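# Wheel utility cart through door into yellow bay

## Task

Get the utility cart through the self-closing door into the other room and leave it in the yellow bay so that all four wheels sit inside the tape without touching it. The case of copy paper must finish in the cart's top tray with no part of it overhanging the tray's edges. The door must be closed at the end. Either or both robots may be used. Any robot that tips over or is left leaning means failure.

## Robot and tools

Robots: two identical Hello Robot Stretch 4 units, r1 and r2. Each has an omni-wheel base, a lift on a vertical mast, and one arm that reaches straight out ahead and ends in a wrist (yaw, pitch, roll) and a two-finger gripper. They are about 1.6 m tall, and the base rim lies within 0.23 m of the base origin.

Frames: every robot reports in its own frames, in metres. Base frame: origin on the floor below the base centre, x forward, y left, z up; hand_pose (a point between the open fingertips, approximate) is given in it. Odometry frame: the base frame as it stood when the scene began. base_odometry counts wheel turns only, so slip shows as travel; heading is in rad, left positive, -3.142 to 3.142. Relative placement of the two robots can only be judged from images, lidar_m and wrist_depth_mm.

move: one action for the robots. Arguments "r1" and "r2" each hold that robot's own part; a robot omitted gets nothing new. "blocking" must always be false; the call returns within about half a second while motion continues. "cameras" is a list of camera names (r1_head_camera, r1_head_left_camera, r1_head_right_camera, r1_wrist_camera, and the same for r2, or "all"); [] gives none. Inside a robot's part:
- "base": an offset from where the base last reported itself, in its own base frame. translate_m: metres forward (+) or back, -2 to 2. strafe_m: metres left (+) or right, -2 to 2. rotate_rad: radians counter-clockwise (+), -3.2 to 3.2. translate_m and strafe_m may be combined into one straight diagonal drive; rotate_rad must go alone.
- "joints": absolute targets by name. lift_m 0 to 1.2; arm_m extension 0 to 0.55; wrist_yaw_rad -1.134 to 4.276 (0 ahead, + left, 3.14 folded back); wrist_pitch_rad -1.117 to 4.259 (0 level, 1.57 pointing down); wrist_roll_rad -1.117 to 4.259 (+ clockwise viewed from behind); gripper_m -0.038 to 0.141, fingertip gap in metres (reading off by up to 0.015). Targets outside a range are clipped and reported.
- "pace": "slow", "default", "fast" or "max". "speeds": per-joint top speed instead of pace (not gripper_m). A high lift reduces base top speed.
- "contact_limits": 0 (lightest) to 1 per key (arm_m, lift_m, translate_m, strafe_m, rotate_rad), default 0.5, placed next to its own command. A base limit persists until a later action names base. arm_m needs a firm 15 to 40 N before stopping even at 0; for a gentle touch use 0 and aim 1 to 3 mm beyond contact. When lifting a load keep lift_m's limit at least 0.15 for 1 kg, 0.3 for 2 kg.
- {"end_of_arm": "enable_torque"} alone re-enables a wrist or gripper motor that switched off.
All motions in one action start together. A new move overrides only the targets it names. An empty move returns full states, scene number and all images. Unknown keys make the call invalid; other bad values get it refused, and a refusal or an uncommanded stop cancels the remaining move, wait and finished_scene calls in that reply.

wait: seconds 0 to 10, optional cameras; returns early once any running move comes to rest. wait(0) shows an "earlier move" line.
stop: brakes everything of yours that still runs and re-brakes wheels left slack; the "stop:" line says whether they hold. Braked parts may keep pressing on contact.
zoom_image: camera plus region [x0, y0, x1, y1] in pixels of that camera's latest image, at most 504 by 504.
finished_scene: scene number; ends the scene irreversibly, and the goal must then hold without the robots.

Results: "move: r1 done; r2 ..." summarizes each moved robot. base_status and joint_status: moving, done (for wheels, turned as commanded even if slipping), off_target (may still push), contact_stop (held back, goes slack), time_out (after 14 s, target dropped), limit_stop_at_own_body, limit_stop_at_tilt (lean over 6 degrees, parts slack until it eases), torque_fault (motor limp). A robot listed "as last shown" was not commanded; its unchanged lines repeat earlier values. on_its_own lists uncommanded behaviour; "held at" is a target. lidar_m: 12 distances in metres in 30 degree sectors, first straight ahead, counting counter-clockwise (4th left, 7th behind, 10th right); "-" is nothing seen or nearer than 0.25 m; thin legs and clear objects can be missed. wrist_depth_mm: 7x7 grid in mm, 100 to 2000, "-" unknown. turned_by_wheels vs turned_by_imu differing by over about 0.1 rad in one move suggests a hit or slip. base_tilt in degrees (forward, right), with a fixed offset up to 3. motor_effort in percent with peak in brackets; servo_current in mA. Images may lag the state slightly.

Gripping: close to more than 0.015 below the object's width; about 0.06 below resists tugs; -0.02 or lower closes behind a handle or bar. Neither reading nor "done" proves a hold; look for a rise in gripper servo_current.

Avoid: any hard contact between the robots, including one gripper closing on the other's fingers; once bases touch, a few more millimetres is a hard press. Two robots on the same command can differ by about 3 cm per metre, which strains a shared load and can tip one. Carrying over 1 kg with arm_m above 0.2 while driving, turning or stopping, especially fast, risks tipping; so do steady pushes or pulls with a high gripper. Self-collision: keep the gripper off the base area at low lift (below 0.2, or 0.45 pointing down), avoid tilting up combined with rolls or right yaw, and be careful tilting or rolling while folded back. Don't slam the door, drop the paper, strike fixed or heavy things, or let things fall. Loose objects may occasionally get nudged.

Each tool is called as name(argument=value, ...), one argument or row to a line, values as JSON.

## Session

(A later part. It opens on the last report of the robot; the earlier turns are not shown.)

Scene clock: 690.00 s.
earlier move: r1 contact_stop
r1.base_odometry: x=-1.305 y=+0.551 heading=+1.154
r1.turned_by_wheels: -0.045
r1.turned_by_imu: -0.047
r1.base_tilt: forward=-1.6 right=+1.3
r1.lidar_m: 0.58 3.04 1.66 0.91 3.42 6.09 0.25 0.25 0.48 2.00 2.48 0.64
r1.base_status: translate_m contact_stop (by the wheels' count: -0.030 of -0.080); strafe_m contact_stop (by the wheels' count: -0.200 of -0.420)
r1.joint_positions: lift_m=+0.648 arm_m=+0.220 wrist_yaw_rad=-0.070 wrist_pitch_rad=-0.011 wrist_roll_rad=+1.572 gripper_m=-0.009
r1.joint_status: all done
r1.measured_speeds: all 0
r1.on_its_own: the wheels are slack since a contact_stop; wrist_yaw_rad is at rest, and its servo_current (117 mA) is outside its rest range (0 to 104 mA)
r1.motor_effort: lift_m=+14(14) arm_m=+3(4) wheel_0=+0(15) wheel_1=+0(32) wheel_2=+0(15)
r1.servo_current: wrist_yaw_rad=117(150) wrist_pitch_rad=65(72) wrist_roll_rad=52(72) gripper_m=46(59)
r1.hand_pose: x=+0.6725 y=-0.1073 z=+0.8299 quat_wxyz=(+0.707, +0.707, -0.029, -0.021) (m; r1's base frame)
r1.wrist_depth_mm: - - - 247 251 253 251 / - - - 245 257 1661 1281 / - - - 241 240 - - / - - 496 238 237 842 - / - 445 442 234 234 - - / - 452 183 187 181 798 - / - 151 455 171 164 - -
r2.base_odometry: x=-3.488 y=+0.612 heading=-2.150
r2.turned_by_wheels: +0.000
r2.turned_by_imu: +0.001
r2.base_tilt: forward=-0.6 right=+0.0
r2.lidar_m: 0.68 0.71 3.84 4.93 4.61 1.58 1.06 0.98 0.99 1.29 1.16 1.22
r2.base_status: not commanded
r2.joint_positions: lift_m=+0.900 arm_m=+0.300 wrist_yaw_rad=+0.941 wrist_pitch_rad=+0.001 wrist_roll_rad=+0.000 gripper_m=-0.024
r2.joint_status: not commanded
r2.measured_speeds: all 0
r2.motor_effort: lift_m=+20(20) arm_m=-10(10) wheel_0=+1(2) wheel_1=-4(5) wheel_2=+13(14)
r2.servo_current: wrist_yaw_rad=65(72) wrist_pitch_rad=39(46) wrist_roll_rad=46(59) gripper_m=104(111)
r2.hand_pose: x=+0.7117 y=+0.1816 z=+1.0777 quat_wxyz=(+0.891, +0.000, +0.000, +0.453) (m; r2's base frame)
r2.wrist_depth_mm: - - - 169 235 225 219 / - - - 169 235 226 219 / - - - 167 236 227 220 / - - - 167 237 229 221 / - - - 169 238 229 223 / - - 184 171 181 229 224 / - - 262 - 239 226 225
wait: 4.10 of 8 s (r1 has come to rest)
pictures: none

move(
  blocking=false,
  r1={"base":{"translate_m":0.15,"strafe_m":0.0},"pace":"slow"},
)

wait(
  seconds=4,
)

wait(
  seconds=0.3,
  cameras=["r1_head_camera","r1_head_right_camera"],
)

Scene clock: 693.93 s.
move: r1 moving
r1.base_odometry: x=-1.300 y=+0.562 heading=+1.154
r1.turned_by_wheels: +0.000
r1.turned_by_imu: -0.001
r1.base_tilt: forward=-1.7 right=+1.3
r1.lidar_m: 0.59 2.99 1.73 0.89 3.41 6.13 0.25 0.26 0.50 2.01 2.47 0.62
r1.base_status: translate_m moving; strafe_m moving
r1.joint_positions: lift_m=+0.648 arm_m=+0.220 wrist_yaw_rad=-0.070 wrist_pitch_rad=-0.011 wrist_roll_rad=+1.572 gripper_m=-0.009
r1.joint_status: not commanded
r1.measured_speeds: translate_m=+0.048 strafe_m=+0.000 rotate_rad=+0.000 lift_m=+0.000 arm_m=+0.000 wrist_yaw_rad=+0.000 wrist_pitch_rad=+0.000 wrist_roll_rad=+0.000
r1.motor_effort: lift_m=+14(14) arm_m=+4(4) wheel_0=+4(6) wheel_1=+3(6) wheel_2=-13(14)
r1.servo_current: wrist_yaw_rad=111(130) wrist_pitch_rad=72(72) wrist_roll_rad=46(72) gripper_m=46(59)
r1.hand_pose: x=+0.6725 y=-0.1073 z=+0.8299 quat_wxyz=(+0.707, +0.707, -0.029, -0.021) (m; r1's base frame)
r1.wrist_depth_mm: - - - 247 253 252 251 / - - - 243 257 1661 1255 / - - - 241 240 - - / - - 496 236 236 831 - / - 439 442 234 233 - - / - 452 183 190 181 809 - / - 152 455 171 156 - -
r2: as last shown
r2.turned_by_imu: +0.000
r2.lidar_m: 0.70 0.72 3.85 4.92 4.60 1.56 1.08 0.97 0.99 1.29 1.16 1.22
r2.motor_effort: lift_m=+20(20) arm_m=-10(10) wheel_0=+1(2) wheel_1=-5(5) wheel_2=+13(14)
r2.servo_current: wrist_yaw_rad=59(59) wrist_pitch_rad=46(46) wrist_roll_rad=52(59) gripper_m=104(111)
r2.wrist_depth_mm: - - - 169 234 224 216 / - - - 169 235 226 219 / - - - 167 236 228 221 / - - - 168 236 229 222 / - - - 169 238 229 224 / - - 183 171 181 229 224 / - - 262 - 240 228 225
pictures: none

Scene clock: 696.23 s.
earlier move: r1 done
r1.base_odometry: x=-1.245 y=+0.688 heading=+1.153
r1.turned_by_wheels: +0.000
r1.turned_by_imu: -0.002
r1.base_tilt: forward=-1.6 right=+1.3
r1.lidar_m: 0.60 2.95 2.71 0.90 3.38 6.24 0.34 0.37 0.81 2.07 2.54 0.62
r1.base_status: done
r1.joint_positions: lift_m=+0.648 arm_m=+0.220 wrist_yaw_rad=-0.070 wrist_pitch_rad=-0.011 wrist_roll_rad=+1.572 gripper_m=-0.009
r1.joint_status: not commanded
r1.measured_speeds: all 0
r1.motor_effort: lift_m=+14(14) arm_m=+4(4) wheel_0=-3(6) wheel_1=+1(6) wheel_2=-7(15)
r1.servo_current: wrist_yaw_rad=104(137) wrist_pitch_rad=65(72) wrist_roll_rad=39(72) gripper_m=52(59)
r1.hand_pose: x=+0.6725 y=-0.1073 z=+0.8299 quat_wxyz=(+0.707, +0.707, -0.029, -0.021) (m; r1's base frame)
r1.wrist_depth_mm: - - - 241 245 246 244 / - - - 239 238 1708 1281 / - - - 237 236 1863 - / - - 439 235 235 - - / - 445 442 232 231 - - / - 459 181 187 181 809 - / - 156 466 172 165 - -
r2.base_odometry: x=-3.488 y=+0.612 heading=-2.150
r2.turned_by_wheels: +0.000
r2.turned_by_imu: +0.000
r2.base_tilt: forward=-0.6 right=+0.0
r2.lidar_m: 0.69 0.72 3.85 4.93 4.61 1.58 1.05 0.98 1.01 1.30 1.17 1.23
r2.base_status: not commanded
r2.joint_positions: lift_m=+0.900 arm_m=+0.300 wrist_yaw_rad=+0.941 wrist_pitch_rad=+0.001 wrist_roll_rad=+0.000 gripper_m=-0.024
r2.joint_status: not commanded
r2.measured_speeds: all 0
r2.motor_effort: lift_m=+20(20) arm_m=-10(10) wheel_0=+2(2) wheel_1=-5(5) wheel_2=+13(14)
r2.servo_current: wrist_yaw_rad=52(72) wrist_pitch_rad=39(46) wrist_roll_rad=46(59) gripper_m=104(111)
r2.hand_pose: x=+0.7117 y=+0.1816 z=+1.0777 quat_wxyz=(+0.891, +0.000, +0.000, +0.453) (m; r2's base frame)
r2.wrist_depth_mm: - - - 169 234 224 217 / - - - 169 234 226 219 / - - - 168 236 227 220 / - - - 168 237 229 222 / - - - 169 238 229 224 / - - 183 171 182 229 224 / - - 262 - 239 228 225
wait: 2.30 of 4 s (r1 has come to rest)
pictures: none

Scene clock: 696.53 s.
r1.base_odometry: x=-1.245 y=+0.688 heading=+1.153
r1.turned_by_wheels: +0.000
r1.turned_by_imu: +0.000
r1.base_tilt: forward=-1.6 right=+1.3
r1.lidar_m: 0.59 2.96 2.69 0.89 3.36 6.24 0.33 0.39 0.81 2.03 2.55 0.62
r1.base_status: done
r1.joint_positions: lift_m=+0.648 arm_m=+0.220 wrist_yaw_rad=-0.070 wrist_pitch_rad=-0.011 wrist_roll_rad=+1.572 gripper_m=-0.009
r1.joint_status: not commanded
r1.measured_speeds: all 0
r1.motor_effort: lift_m=+14(14) arm_m=+4(4) wheel_0=-4(6) wheel_1=+1(6) wheel_2=-7(15)
r1.servo_current: wrist_yaw_rad=104(137) wrist_pitch_rad=65(72) wrist_roll_rad=52(72) gripper_m=46(59)
r1.hand_pose: x=+0.6725 y=-0.1073 z=+0.8299 quat_wxyz=(+0.707, +0.707, -0.029, -0.021) (m; r1's base frame)
r1.wrist_depth_mm: - - - 241 245 244 244 / - - - 240 239 1756 1281 / - - - 236 236 1921 - / - - 439 234 236 - - / - 449 442 233 233 - - / - 459 182 186 181 831 - / - 156 466 171 165 - -
r2.base_odometry: x=-3.488 y=+0.612 heading=-2.150
r2.turned_by_wheels: +0.000
r2.turned_by_imu: +0.000
r2.base_tilt: forward=-0.6 right=+0.0
r2.lidar_m: 0.69 0.74 3.81 4.94 4.61 1.57 1.03 0.96 1.00 1.27 1.17 1.20
r2.base_status: not commanded
r2.joint_positions: lift_m=+0.900 arm_m=+0.300 wrist_yaw_rad=+0.941 wrist_pitch_rad=+0.001 wrist_roll_rad=+0.000 gripper_m=-0.024
r2.joint_status: not commanded
r2.measured_speeds: all 0
r2.motor_effort: lift_m=+20(20) arm_m=-10(10) wheel_0=+1(2) wheel_1=-5(5) wheel_2=+14(14)
r2.servo_current: wrist_yaw_rad=59(72) wrist_pitch_rad=39(46) wrist_roll_rad=39(59) gripper_m=104(111)
r2.hand_pose: x=+0.7117 y=+0.1816 z=+1.0777 quat_wxyz=(+0.891, +0.000, +0.000, +0.453) (m; r2's base frame)
r2.wrist_depth_mm: - - - 169 235 224 218 / - - - 169 235 226 220 / - - - 167 236 228 221 / - - - 168 236 229 222 / - - - 169 238 230 224 / - - 183 170 181 229 223 / - - 262 - 239 228 225
wait: 0.30 s; at rest by 0.27 s
pictures: r1_head_camera, r1_head_right_camera
Images, in order (width x height): r1_head_camera 420x560, r1_head_right_camera 420x672.

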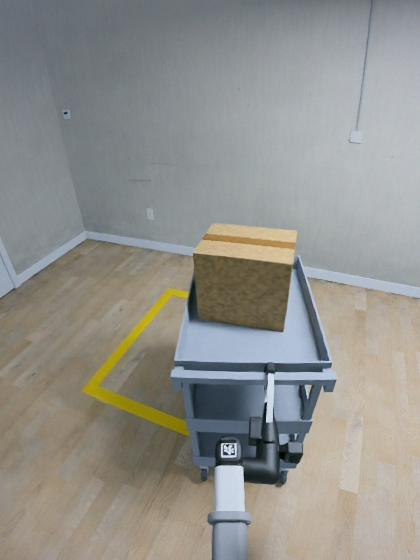

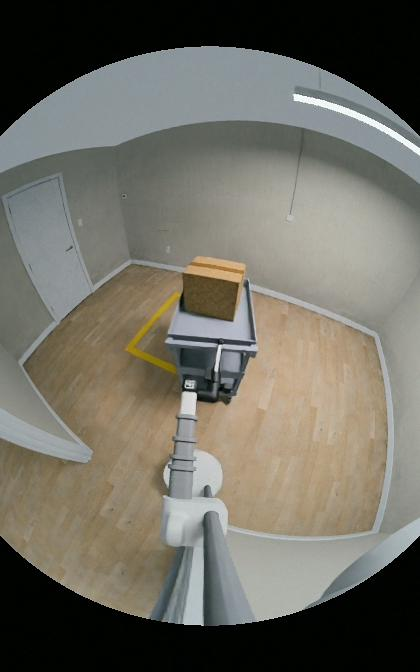

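move(
  blocking=false,
  r1={"base":{"translate_m":0.04,"strafe_m":-0.45},"joints":{"wrist_yaw_rad":0.35},"speeds":{"wrist_yaw_rad":0.1},"pace":"slow"},
)

wait(
  seconds=8,
)

move(
  blocking=false,
  r1={"base":{"translate_m":-0.16,"strafe_m":-0.26},"joints":{"wrist_yaw_rad":0.6},"speeds":{"wrist_yaw_rad":0.1},"pace":"slow"},
)

wait(
  seconds=8,
)

wait(
  seconds=0.3,
  cameras=["r1_head_camera","r1_head_left_camera"],
)

Scene clock: 719.53 s.
move: r1 moving
r1.base_odometry: x=-1.232 y=+0.684 heading=+1.153
r1.turned_by_wheels: -0.001
r1.turned_by_imu: -0.001
r1.base_tilt: forward=-1.6 right=+1.3
r1.lidar_m: 0.60 2.96 2.71 0.91 3.38 6.24 0.33 0.41 0.82 2.04 2.50 0.65
r1.base_status: translate_m moving; strafe_m moving
r1.joint_positions: lift_m=+0.648 arm_m=+0.220 wrist_yaw_rad=-0.026 wrist_pitch_rad=-0.011 wrist_roll_rad=+1.572 gripper_m=-0.009
r1.joint_status: wrist_yaw_rad moving
r1.measured_speeds: translate_m=+0.004 strafe_m=-0.054 rotate_rad=+0.001 lift_m=+0.000 arm_m=+0.000 wrist_yaw_rad=+0.124 wrist_pitch_rad=+0.000 wrist_roll_rad=+0.000
r1.motor_effort: lift_m=+14(14) arm_m=+4(4) wheel_0=+4(5) wheel_1=-8(9) wheel_2=-7(9)
r1.servo_current: wrist_yaw_rad=130(182) wrist_pitch_rad=72(72) wrist_roll_rad=52(59) gripper_m=46(59)
r1.hand_pose: x=+0.6769 y=-0.0950 z=+0.8299 quat_wxyz=(+0.707, +0.707, -0.013, -0.005) (m; r1's base frame)
r1.wrist_depth_mm: - - - 235 237 239 237 / - - - 234 234 1708 1255 / - - - 233 232 1863 - / - 439 439 232 231 - - / - 452 442 231 232 - - / - 462 182 188 181 820 - / - 157 477 172 164 778 -
r2: as last shown
r2.base_tilt: forward=-0.7 right=+0.1
r2.lidar_m: 0.67 0.73 3.83 4.94 4.61 1.55 1.06 0.97 1.02 1.27 1.19 1.22
r2.motor_effort: lift_m=+20(20) arm_m=-10(10) wheel_0=+1(2) wheel_1=-5(5) wheel_2=+13(14)
r2.servo_current: wrist_yaw_rad=65(65) wrist_pitch_rad=39(46) wrist_roll_rad=52(65) gripper_m=98(104)
r2.wrist_depth_mm: - - - 169 233 224 217 / - - - 169 235 227 220 / - - - 167 236 228 220 / - - - 168 236 229 222 / - - - 169 238 229 224 / - - 184 170 181 229 224 / - - 262 - 239 228 226
pictures: none

Scene clock: 724.73 s.
earlier move: r1 done
r1.base_odometry: x=-0.817 y=+0.543 heading=+1.154
r1.turned_by_wheels: +0.002
r1.turned_by_imu: +0.002
r1.base_tilt: forward=-1.6 right=+1.3
r1.lidar_m: 0.59 0.59 3.08 1.34 0.55 0.49 0.51 0.63 1.30 1.64 2.04 2.27
r1.base_status: done
r1.joint_positions: lift_m=+0.648 arm_m=+0.220 wrist_yaw_rad=+0.354 wrist_pitch_rad=-0.011 wrist_roll_rad=+1.572 gripper_m=-0.009
r1.joint_status: all done
r1.measured_speeds: all 0
r1.motor_effort: lift_m=+14(14) arm_m=-4(4) wheel_0=+5(14) wheel_1=-3(9) wheel_2=+5(9)
r1.servo_current: wrist_yaw_rad=59(182) wrist_pitch_rad=65(72) wrist_roll_rad=46(78) gripper_m=46(59)
r1.hand_pose: x=+0.6917 y=+0.0179 z=+0.8299 quat_wxyz=(+0.695, +0.697, +0.121, +0.128) (m; r1's base frame)
r1.wrist_depth_mm: - - - - 239 244 242 / - - 180 239 237 1618 1205 / - - - 237 236 - - / - 591 442 237 236 - - / - 452 445 236 235 - - / - 462 182 185 234 - - / - 155 480 176 161 - -
r2.base_odometry: x=-3.488 y=+0.612 heading=-2.150
r2.turned_by_wheels: +0.000
r2.turned_by_imu: +0.001
r2.base_tilt: forward=-0.6 right=+0.0
r2.lidar_m: 0.67 0.73 3.85 4.91 4.61 1.57 1.07 0.98 1.00 1.28 1.17 1.22
r2.base_status: not commanded
r2.joint_positions: lift_m=+0.900 arm_m=+0.300 wrist_yaw_rad=+0.941 wrist_pitch_rad=+0.001 wrist_roll_rad=+0.000 gripper_m=-0.024
r2.joint_status: not commanded
r2.measured_speeds: all 0
r2.motor_effort: lift_m=+20(20) arm_m=-10(10) wheel_0=+2(2) wheel_1=-5(5) wheel_2=+13(14)
r2.servo_current: wrist_yaw_rad=59(72) wrist_pitch_rad=46(46) wrist_roll_rad=33(65) gripper_m=98(111)
r2.hand_pose: x=+0.7117 y=+0.1816 z=+1.0777 quat_wxyz=(+0.891, +0.000, +0.000, +0.453) (m; r2's base frame)
r2.wrist_depth_mm: - - - 169 234 224 217 / - - - 169 235 227 219 / - - - 167 236 227 221 / - - - 168 237 229 222 / - - - 169 239 229 224 / - - 184 171 181 229 224 / - - 262 - 239 229 225
wait: 5.20 of 8 s (r1 has come to rest)
pictures: none

Scene clock: 725.23 s.
move: r1 moving
r1.base_odometry: x=-0.810 y=+0.532 heading=+1.155
r1.turned_by_wheels: +0.001
r1.turned_by_imu: +0.001
r1.base_tilt: forward=-1.6 right=+1.3
r1.lidar_m: 0.59 0.56 3.08 1.36 0.53 0.48 0.51 0.64 1.32 1.61 2.01 2.28
r1.base_status: translate_m moving; strafe_m moving
r1.joint_positions: lift_m=+0.648 arm_m=+0.220 wrist_yaw_rad=+0.395 wrist_pitch_rad=-0.011 wrist_roll_rad=+1.572 gripper_m=-0.009
r1.joint_status: wrist_yaw_rad moving
r1.measured_speeds: translate_m=-0.026 strafe_m=-0.042 rotate_rad=+0.002 lift_m=+0.000 arm_m=+0.000 wrist_yaw_rad=+0.107 wrist_pitch_rad=+0.000 wrist_roll_rad=+0.000
r1.motor_effort: lift_m=+14(14) arm_m=-4(4) wheel_0=+8(8) wheel_1=-10(10) wheel_2=+12(14)
r1.servo_current: wrist_yaw_rad=26(72) wrist_pitch_rad=52(65) wrist_roll_rad=46(59) gripper_m=52(52)
r1.hand_pose: x=+0.6907 y=+0.0302 z=+0.8299 quat_wxyz=(+0.692, +0.694, +0.135, +0.142) (m; r1's base frame)
r1.wrist_depth_mm: - - - 233 232 237 236 / - - - 234 233 1708 1336 / - - - 233 234 - - / - 442 433 235 233 - - / - 452 452 235 234 - - / - 469 185 185 234 - - / - 154 484 176 162 - -
r2: as last shown
r2.turned_by_imu: +0.000
r2.lidar_m: 0.67 0.74 3.84 4.88 4.61 1.54 1.07 0.96 0.99 1.29 1.18 1.22
r2.motor_effort: lift_m=+20(20) arm_m=-9(10) wheel_0=+2(2) wheel_1=-5(5) wheel_2=+13(14)
r2.servo_current: wrist_yaw_rad=59(78) wrist_pitch_rad=46(46) wrist_roll_rad=39(65) gripper_m=98(111)
r2.wrist_depth_mm: - - - 169 234 224 218 / - - - 169 233 225 220 / - - - 167 236 228 220 / - - - 168 236 229 222 / - - - 169 238 229 224 / - - 184 170 181 229 224 / - - 260 - 239 228 225
pictures: none

Scene clock: 729.07 s.
earlier move: r1 done
r1.base_odometry: x=-0.644 y=+0.291 heading=+1.154
r1.turned_by_wheels: -0.001
r1.turned_by_imu: -0.003
r1.base_tilt: forward=-1.6 right=+1.3
r1.lidar_m: 0.64 0.58 3.40 1.60 0.49 0.44 0.44 0.58 1.16 1.31 1.66 2.34
r1.base_status: done
r1.joint_positions: lift_m=+0.648 arm_m=+0.220 wrist_yaw_rad=+0.597 wrist_pitch_rad=-0.011 wrist_roll_rad=+1.572 gripper_m=-0.009
r1.joint_status: all done
r1.measured_speeds: all 0
r1.motor_effort: lift_m=+14(14) arm_m=-4(4) wheel_0=+3(9) wheel_1=-4(10) wheel_2=+5(15)
r1.servo_current: wrist_yaw_rad=65(111) wrist_pitch_rad=59(72) wrist_roll_rad=59(65) gripper_m=46(59)
r1.hand_pose: x=+0.6785 y=+0.0899 z=+0.8299 quat_wxyz=(+0.674, +0.677, +0.204, +0.212) (m; r1's base frame)
r1.wrist_depth_mm: - - - 211 212 227 - / - - - 216 213 1808 - / - - 462 220 220 - - / - 442 430 226 224 - - / - 469 455 230 230 - - / - 500 182 185 233 842 - / - 156 517 175 154 591 -
r2.base_odometry: x=-3.488 y=+0.612 heading=-2.150
r2.turned_by_wheels: +0.000
r2.turned_by_imu: +0.001
r2.base_tilt: forward=-0.6 right=+0.1
r2.lidar_m: 0.68 0.73 3.83 4.96 4.63 1.56 1.06 0.97 1.01 1.28 1.19 1.23
r2.base_status: not commanded
r2.joint_positions: lift_m=+0.900 arm_m=+0.300 wrist_yaw_rad=+0.941 wrist_pitch_rad=+0.001 wrist_roll_rad=+0.000 gripper_m=-0.024
r2.joint_status: not commanded
r2.measured_speeds: all 0
r2.motor_effort: lift_m=+20(20) arm_m=-10(10) wheel_0=+2(2) wheel_1=-5(5) wheel_2=+13(14)
r2.servo_current: wrist_yaw_rad=52(78) wrist_pitch_rad=33(46) wrist_roll_rad=52(65) gripper_m=104(111)
r2.hand_pose: x=+0.7117 y=+0.1816 z=+1.0777 quat_wxyz=(+0.891, +0.000, +0.000, +0.453) (m; r2's base frame)
r2.wrist_depth_mm: - - - 169 234 224 217 / - - - 169 235 226 220 / - - - 167 236 227 221 / - - - 168 237 229 223 / - - - 169 238 230 224 / - - 184 171 181 230 224 / - - 260 - 239 228 225
wait: 3.83 of 8 s (r1 has come to rest)
pictures: none

Scene clock: 729.37 s.
r1.base_odometry: x=-0.644 y=+0.291 heading=+1.154
r1.turned_by_wheels: +0.000
r1.turned_by_imu: +0.000
r1.base_tilt: forward=-1.6 right=+1.3
r1.lidar_m: 0.59 0.58 3.39 1.61 0.46 0.42 0.43 0.56 1.19 1.34 1.66 2.31
r1.base_status: done
r1.joint_positions: lift_m=+0.648 arm_m=+0.220 wrist_yaw_rad=+0.597 wrist_pitch_rad=-0.011 wrist_roll_rad=+1.572 gripper_m=-0.009
r1.joint_status: all done
r1.measured_speeds: all 0
r1.motor_effort: lift_m=+14(14) arm_m=-4(4) wheel_0=+3(9) wheel_1=-4(10) wheel_2=+5(15)
r1.servo_current: wrist_yaw_rad=65(111) wrist_pitch_rad=65(72) wrist_roll_rad=46(65) gripper_m=52(59)
r1.hand_pose: x=+0.6785 y=+0.0899 z=+0.8299 quat_wxyz=(+0.674, +0.677, +0.204, +0.212) (m; r1's base frame)
r1.wrist_depth_mm: - - - 212 213 229 - / - - - 214 216 1863 - / - - 462 220 220 - - / - 433 430 225 224 - - / - 466 455 230 229 - - / - 508 183 186 233 866 - / - 156 521 175 154 591 -
r2.base_odometry: x=-3.488 y=+0.612 heading=-2.150
r2.turned_by_wheels: +0.000
r2.turned_by_imu: +0.000
r2.base_tilt: forward=-0.6 right=+0.0
r2.lidar_m: 0.68 0.73 3.82 4.92 4.61 1.56 1.07 0.96 0.97 1.28 1.18 1.21
r2.base_status: not commanded
r2.joint_positions: lift_m=+0.900 arm_m=+0.300 wrist_yaw_rad=+0.941 wrist_pitch_rad=+0.001 wrist_roll_rad=+0.000 gripper_m=-0.024
r2.joint_status: not commanded
r2.measured_speeds: all 0
r2.motor_effort: lift_m=+20(20) arm_m=-9(10) wheel_0=+2(2) wheel_1=-4(5) wheel_2=+13(14)
r2.servo_current: wrist_yaw_rad=65(78) wrist_pitch_rad=39(46) wrist_roll_rad=46(65) gripper_m=104(111)
r2.hand_pose: x=+0.7117 y=+0.1816 z=+1.0777 quat_wxyz=(+0.891, +0.000, +0.000, +0.453) (m; r2's base frame)
r2.wrist_depth_mm: - - - 169 233 224 216 / - - - 169 235 226 220 / - - - 167 236 227 220 / - - - 168 237 229 222 / - - - 169 238 229 223 / - - 184 170 181 229 224 / - - 262 - 238 228 224
wait: 0.30 s; at rest by 0.27 s
pictures: r1_head_camera, r1_head_left_camera
Images, in order (width x height): r1_head_camera 420x560, r1_head_left_camera 420x672.

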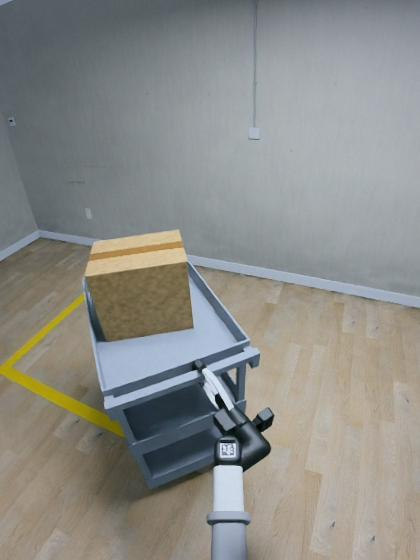

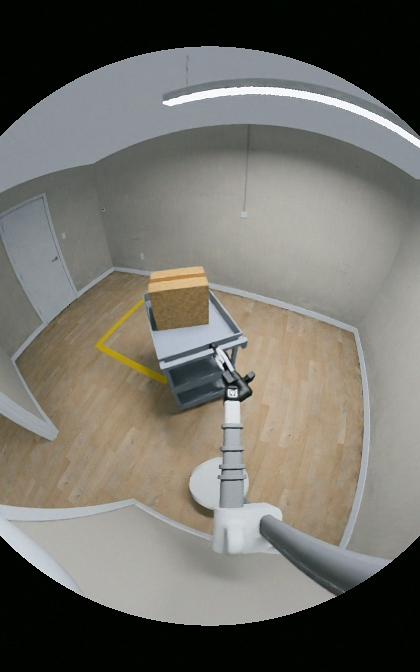

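move(
  blocking=false,
  r1={"base":{"translate_m":0.28,"strafe_m":0.14},"pace":"slow"},
)

wait(
  seconds=8,
)

wait(
  seconds=0.3,
  cameras=["r1_head_camera","r1_wrist_camera"],
)

Scene clock: 738.57 s.
move: r1 moving
r1.base_odometry: x=-0.645 y=+0.305 heading=+1.154
r1.turned_by_wheels: +0.000
r1.turned_by_imu: +0.000
r1.base_tilt: forward=-1.6 right=+1.3
r1.lidar_m: 0.64 0.56 3.39 1.59 0.51 0.45 0.45 0.56 1.19 1.34 1.64 2.28
r1.base_status: translate_m moving; strafe_m moving
r1.joint_positions: lift_m=+0.648 arm_m=+0.220 wrist_yaw_rad=+0.597 wrist_pitch_rad=-0.011 wrist_roll_rad=+1.572 gripper_m=-0.009
r1.joint_status: not commanded
r1.measured_speeds: translate_m=+0.050 strafe_m=+0.025 rotate_rad=+0.000 lift_m=+0.000 arm_m=+0.000 wrist_yaw_rad=+0.000 wrist_pitch_rad=+0.000 wrist_roll_rad=+0.000
r1.motor_effort: lift_m=+14(14) arm_m=+2(4) wheel_0=+1(5) wheel_1=+7(9) wheel_2=-13(13)
r1.servo_current: wrist_yaw_rad=26(65) wrist_pitch_rad=59(65) wrist_roll_rad=59(72) gripper_m=52(52)
r1.hand_pose: x=+0.6785 y=+0.0899 z=+0.8299 quat_wxyz=(+0.674, +0.677, +0.204, +0.212) (m; r1's base frame)
r1.wrist_depth_mm: - - - 212 211 215 214 / - - - 216 213 1808 - / - - 539 219 218 - - / - 433 433 222 222 - - / - 462 452 228 229 - - / - 492 184 204 229 - - / - 152 512 174 164 - -
r2: as last shown
r2.base_tilt: forward=-0.6 right=+0.1
r2.lidar_m: 0.68 0.70 3.84 4.94 4.61 1.55 1.05 0.97 1.01 1.28 1.17 1.22
r2.motor_effort: lift_m=+20(20) arm_m=-10(10) wheel_0=+1(2) wheel_1=-5(5) wheel_2=+13(14)
r2.servo_current: wrist_yaw_rad=65(72) wrist_pitch_rad=46(46) wrist_roll_rad=39(59) gripper_m=98(111)
r2.wrist_depth_mm: - - - 169 234 226 217 / - - - 169 234 225 220 / - - - 167 236 227 220 / - - - 168 237 229 221 / - - - 170 238 229 224 / - - 184 171 181 229 224 / - - 263 - 239 228 225
pictures: none

Scene clock: 742.37 s.
earlier move: r1 done
r1.base_odometry: x=-0.659 y=+0.604 heading=+1.154
r1.turned_by_wheels: -0.001
r1.turned_by_imu: -0.004
r1.base_tilt: forward=-1.6 right=+1.3
r1.lidar_m: 0.57 0.53 3.14 1.48 0.72 0.63 0.64 0.83 1.53 1.55 1.96 2.11
r1.base_status: done
r1.joint_positions: lift_m=+0.648 arm_m=+0.220 wrist_yaw_rad=+0.594 wrist_pitch_rad=-0.011 wrist_roll_rad=+1.572 gripper_m=-0.009
r1.joint_status: not commanded
r1.measured_speeds: all 0
r1.motor_effort: lift_m=+14(14) arm_m=+4(4) wheel_0=-3(7) wheel_1=-1(9) wheel_2=-6(16)
r1.servo_current: wrist_yaw_rad=59(78) wrist_pitch_rad=59(72) wrist_roll_rad=46(72) gripper_m=59(59)
r1.hand_pose: x=+0.6788 y=+0.0890 z=+0.8299 quat_wxyz=(+0.675, +0.678, +0.203, +0.211) (m; r1's base frame)
r1.wrist_depth_mm: - - - 240 246 246 245 / - - 180 239 238 1661 1308 / - - - 238 236 - - / - - 439 236 234 - - / - 445 442 233 233 - - / - 455 182 191 182 - - / - 157 466 146 167 - -
r2.base_odometry: x=-3.488 y=+0.612 heading=-2.150
r2.turned_by_wheels: +0.000
r2.turned_by_imu: +0.001
r2.base_tilt: forward=-0.6 right=+0.1
r2.lidar_m: 0.70 0.73 3.85 4.92 4.62 1.57 1.05 0.98 1.00 1.28 1.19 1.23
r2.base_status: not commanded
r2.joint_positions: lift_m=+0.900 arm_m=+0.300 wrist_yaw_rad=+0.941 wrist_pitch_rad=+0.001 wrist_roll_rad=+0.000 gripper_m=-0.024
r2.joint_status: not commanded
r2.measured_speeds: all 0
r2.motor_effort: lift_m=+20(20) arm_m=-10(10) wheel_0=+1(2) wheel_1=-5(5) wheel_2=+14(14)
r2.servo_current: wrist_yaw_rad=65(72) wrist_pitch_rad=46(52) wrist_roll_rad=33(65) gripper_m=104(111)
r2.hand_pose: x=+0.7117 y=+0.1816 z=+1.0777 quat_wxyz=(+0.891, +0.000, +0.000, +0.453) (m; r2's base frame)
r2.wrist_depth_mm: - - - 170 235 224 218 / - - - 169 234 225 220 / - - - 167 236 229 220 / - - - 168 236 229 222 / - - - 169 239 229 223 / - - 184 170 181 229 224 / - - 260 - 239 228 226
wait: 3.80 of 8 s (r1 has come to rest)
pictures: none

Scene clock: 742.67 s.
r1.base_odometry: x=-0.659 y=+0.604 heading=+1.154
r1.turned_by_wheels: +0.000
r1.turned_by_imu: +0.000
r1.base_tilt: forward=-1.6 right=+1.3
r1.lidar_m: 0.57 0.55 3.15 1.47 0.71 0.64 0.65 0.84 1.56 1.56 1.93 2.10
r1.base_status: done
r1.joint_positions: lift_m=+0.648 arm_m=+0.220 wrist_yaw_rad=+0.594 wrist_pitch_rad=-0.011 wrist_roll_rad=+1.572 gripper_m=-0.009
r1.joint_status: not commanded
r1.measured_speeds: all 0
r1.motor_effort: lift_m=+14(14) arm_m=+4(4) wheel_0=-3(7) wheel_1=-1(9) wheel_2=-6(16)
r1.servo_current: wrist_yaw_rad=46(78) wrist_pitch_rad=65(72) wrist_roll_rad=46(72) gripper_m=52(59)
r1.hand_pose: x=+0.6788 y=+0.0890 z=+0.8299 quat_wxyz=(+0.675, +0.678, +0.203, +0.211) (m; r1's base frame)
r1.wrist_depth_mm: - - - 240 245 245 244 / - - 180 239 238 1756 1366 / - - - 236 236 - - / - - 439 235 235 - - / - 445 442 233 233 - - / - 452 182 190 183 - - / - 157 462 147 167 - -
r2.base_odometry: x=-3.488 y=+0.612 heading=-2.150
r2.turned_by_wheels: +0.000
r2.turned_by_imu: +0.000
r2.base_tilt: forward=-0.6 right=+0.0
r2.lidar_m: 0.69 0.72 3.85 4.93 4.61 1.55 1.08 0.97 1.00 1.27 1.18 1.23
r2.base_status: not commanded
r2.joint_positions: lift_m=+0.900 arm_m=+0.300 wrist_yaw_rad=+0.941 wrist_pitch_rad=+0.001 wrist_roll_rad=+0.000 gripper_m=-0.024
r2.joint_status: not commanded
r2.measured_speeds: all 0
r2.motor_effort: lift_m=+20(20) arm_m=-10(10) wheel_0=+1(2) wheel_1=-5(5) wheel_2=+13(14)
r2.servo_current: wrist_yaw_rad=59(72) wrist_pitch_rad=39(52) wrist_roll_rad=46(65) gripper_m=98(111)
r2.hand_pose: x=+0.7117 y=+0.1816 z=+1.0777 quat_wxyz=(+0.891, +0.000, +0.000, +0.453) (m; r2's base frame)
r2.wrist_depth_mm: - - - 169 234 224 217 / - - - 170 234 225 219 / - - - 167 236 227 221 / - - - 168 236 229 223 / - - - 169 238 229 224 / - - 184 170 181 229 224 / - - 262 - 239 228 225
wait: 0.30 s; at rest by 0.27 s
pictures: r1_head_camera, r1_wrist_camera
Images, in order (width x height): r1_head_camera 420x560, r1_wrist_camera 616x392.

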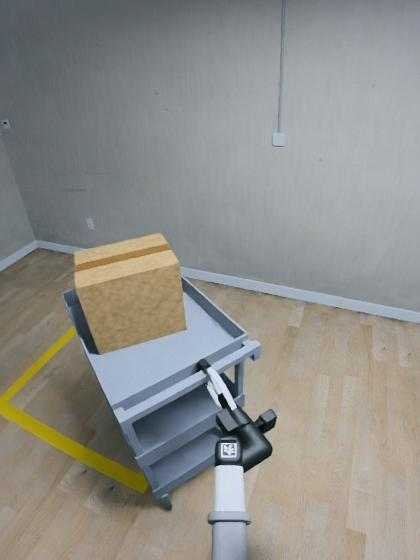

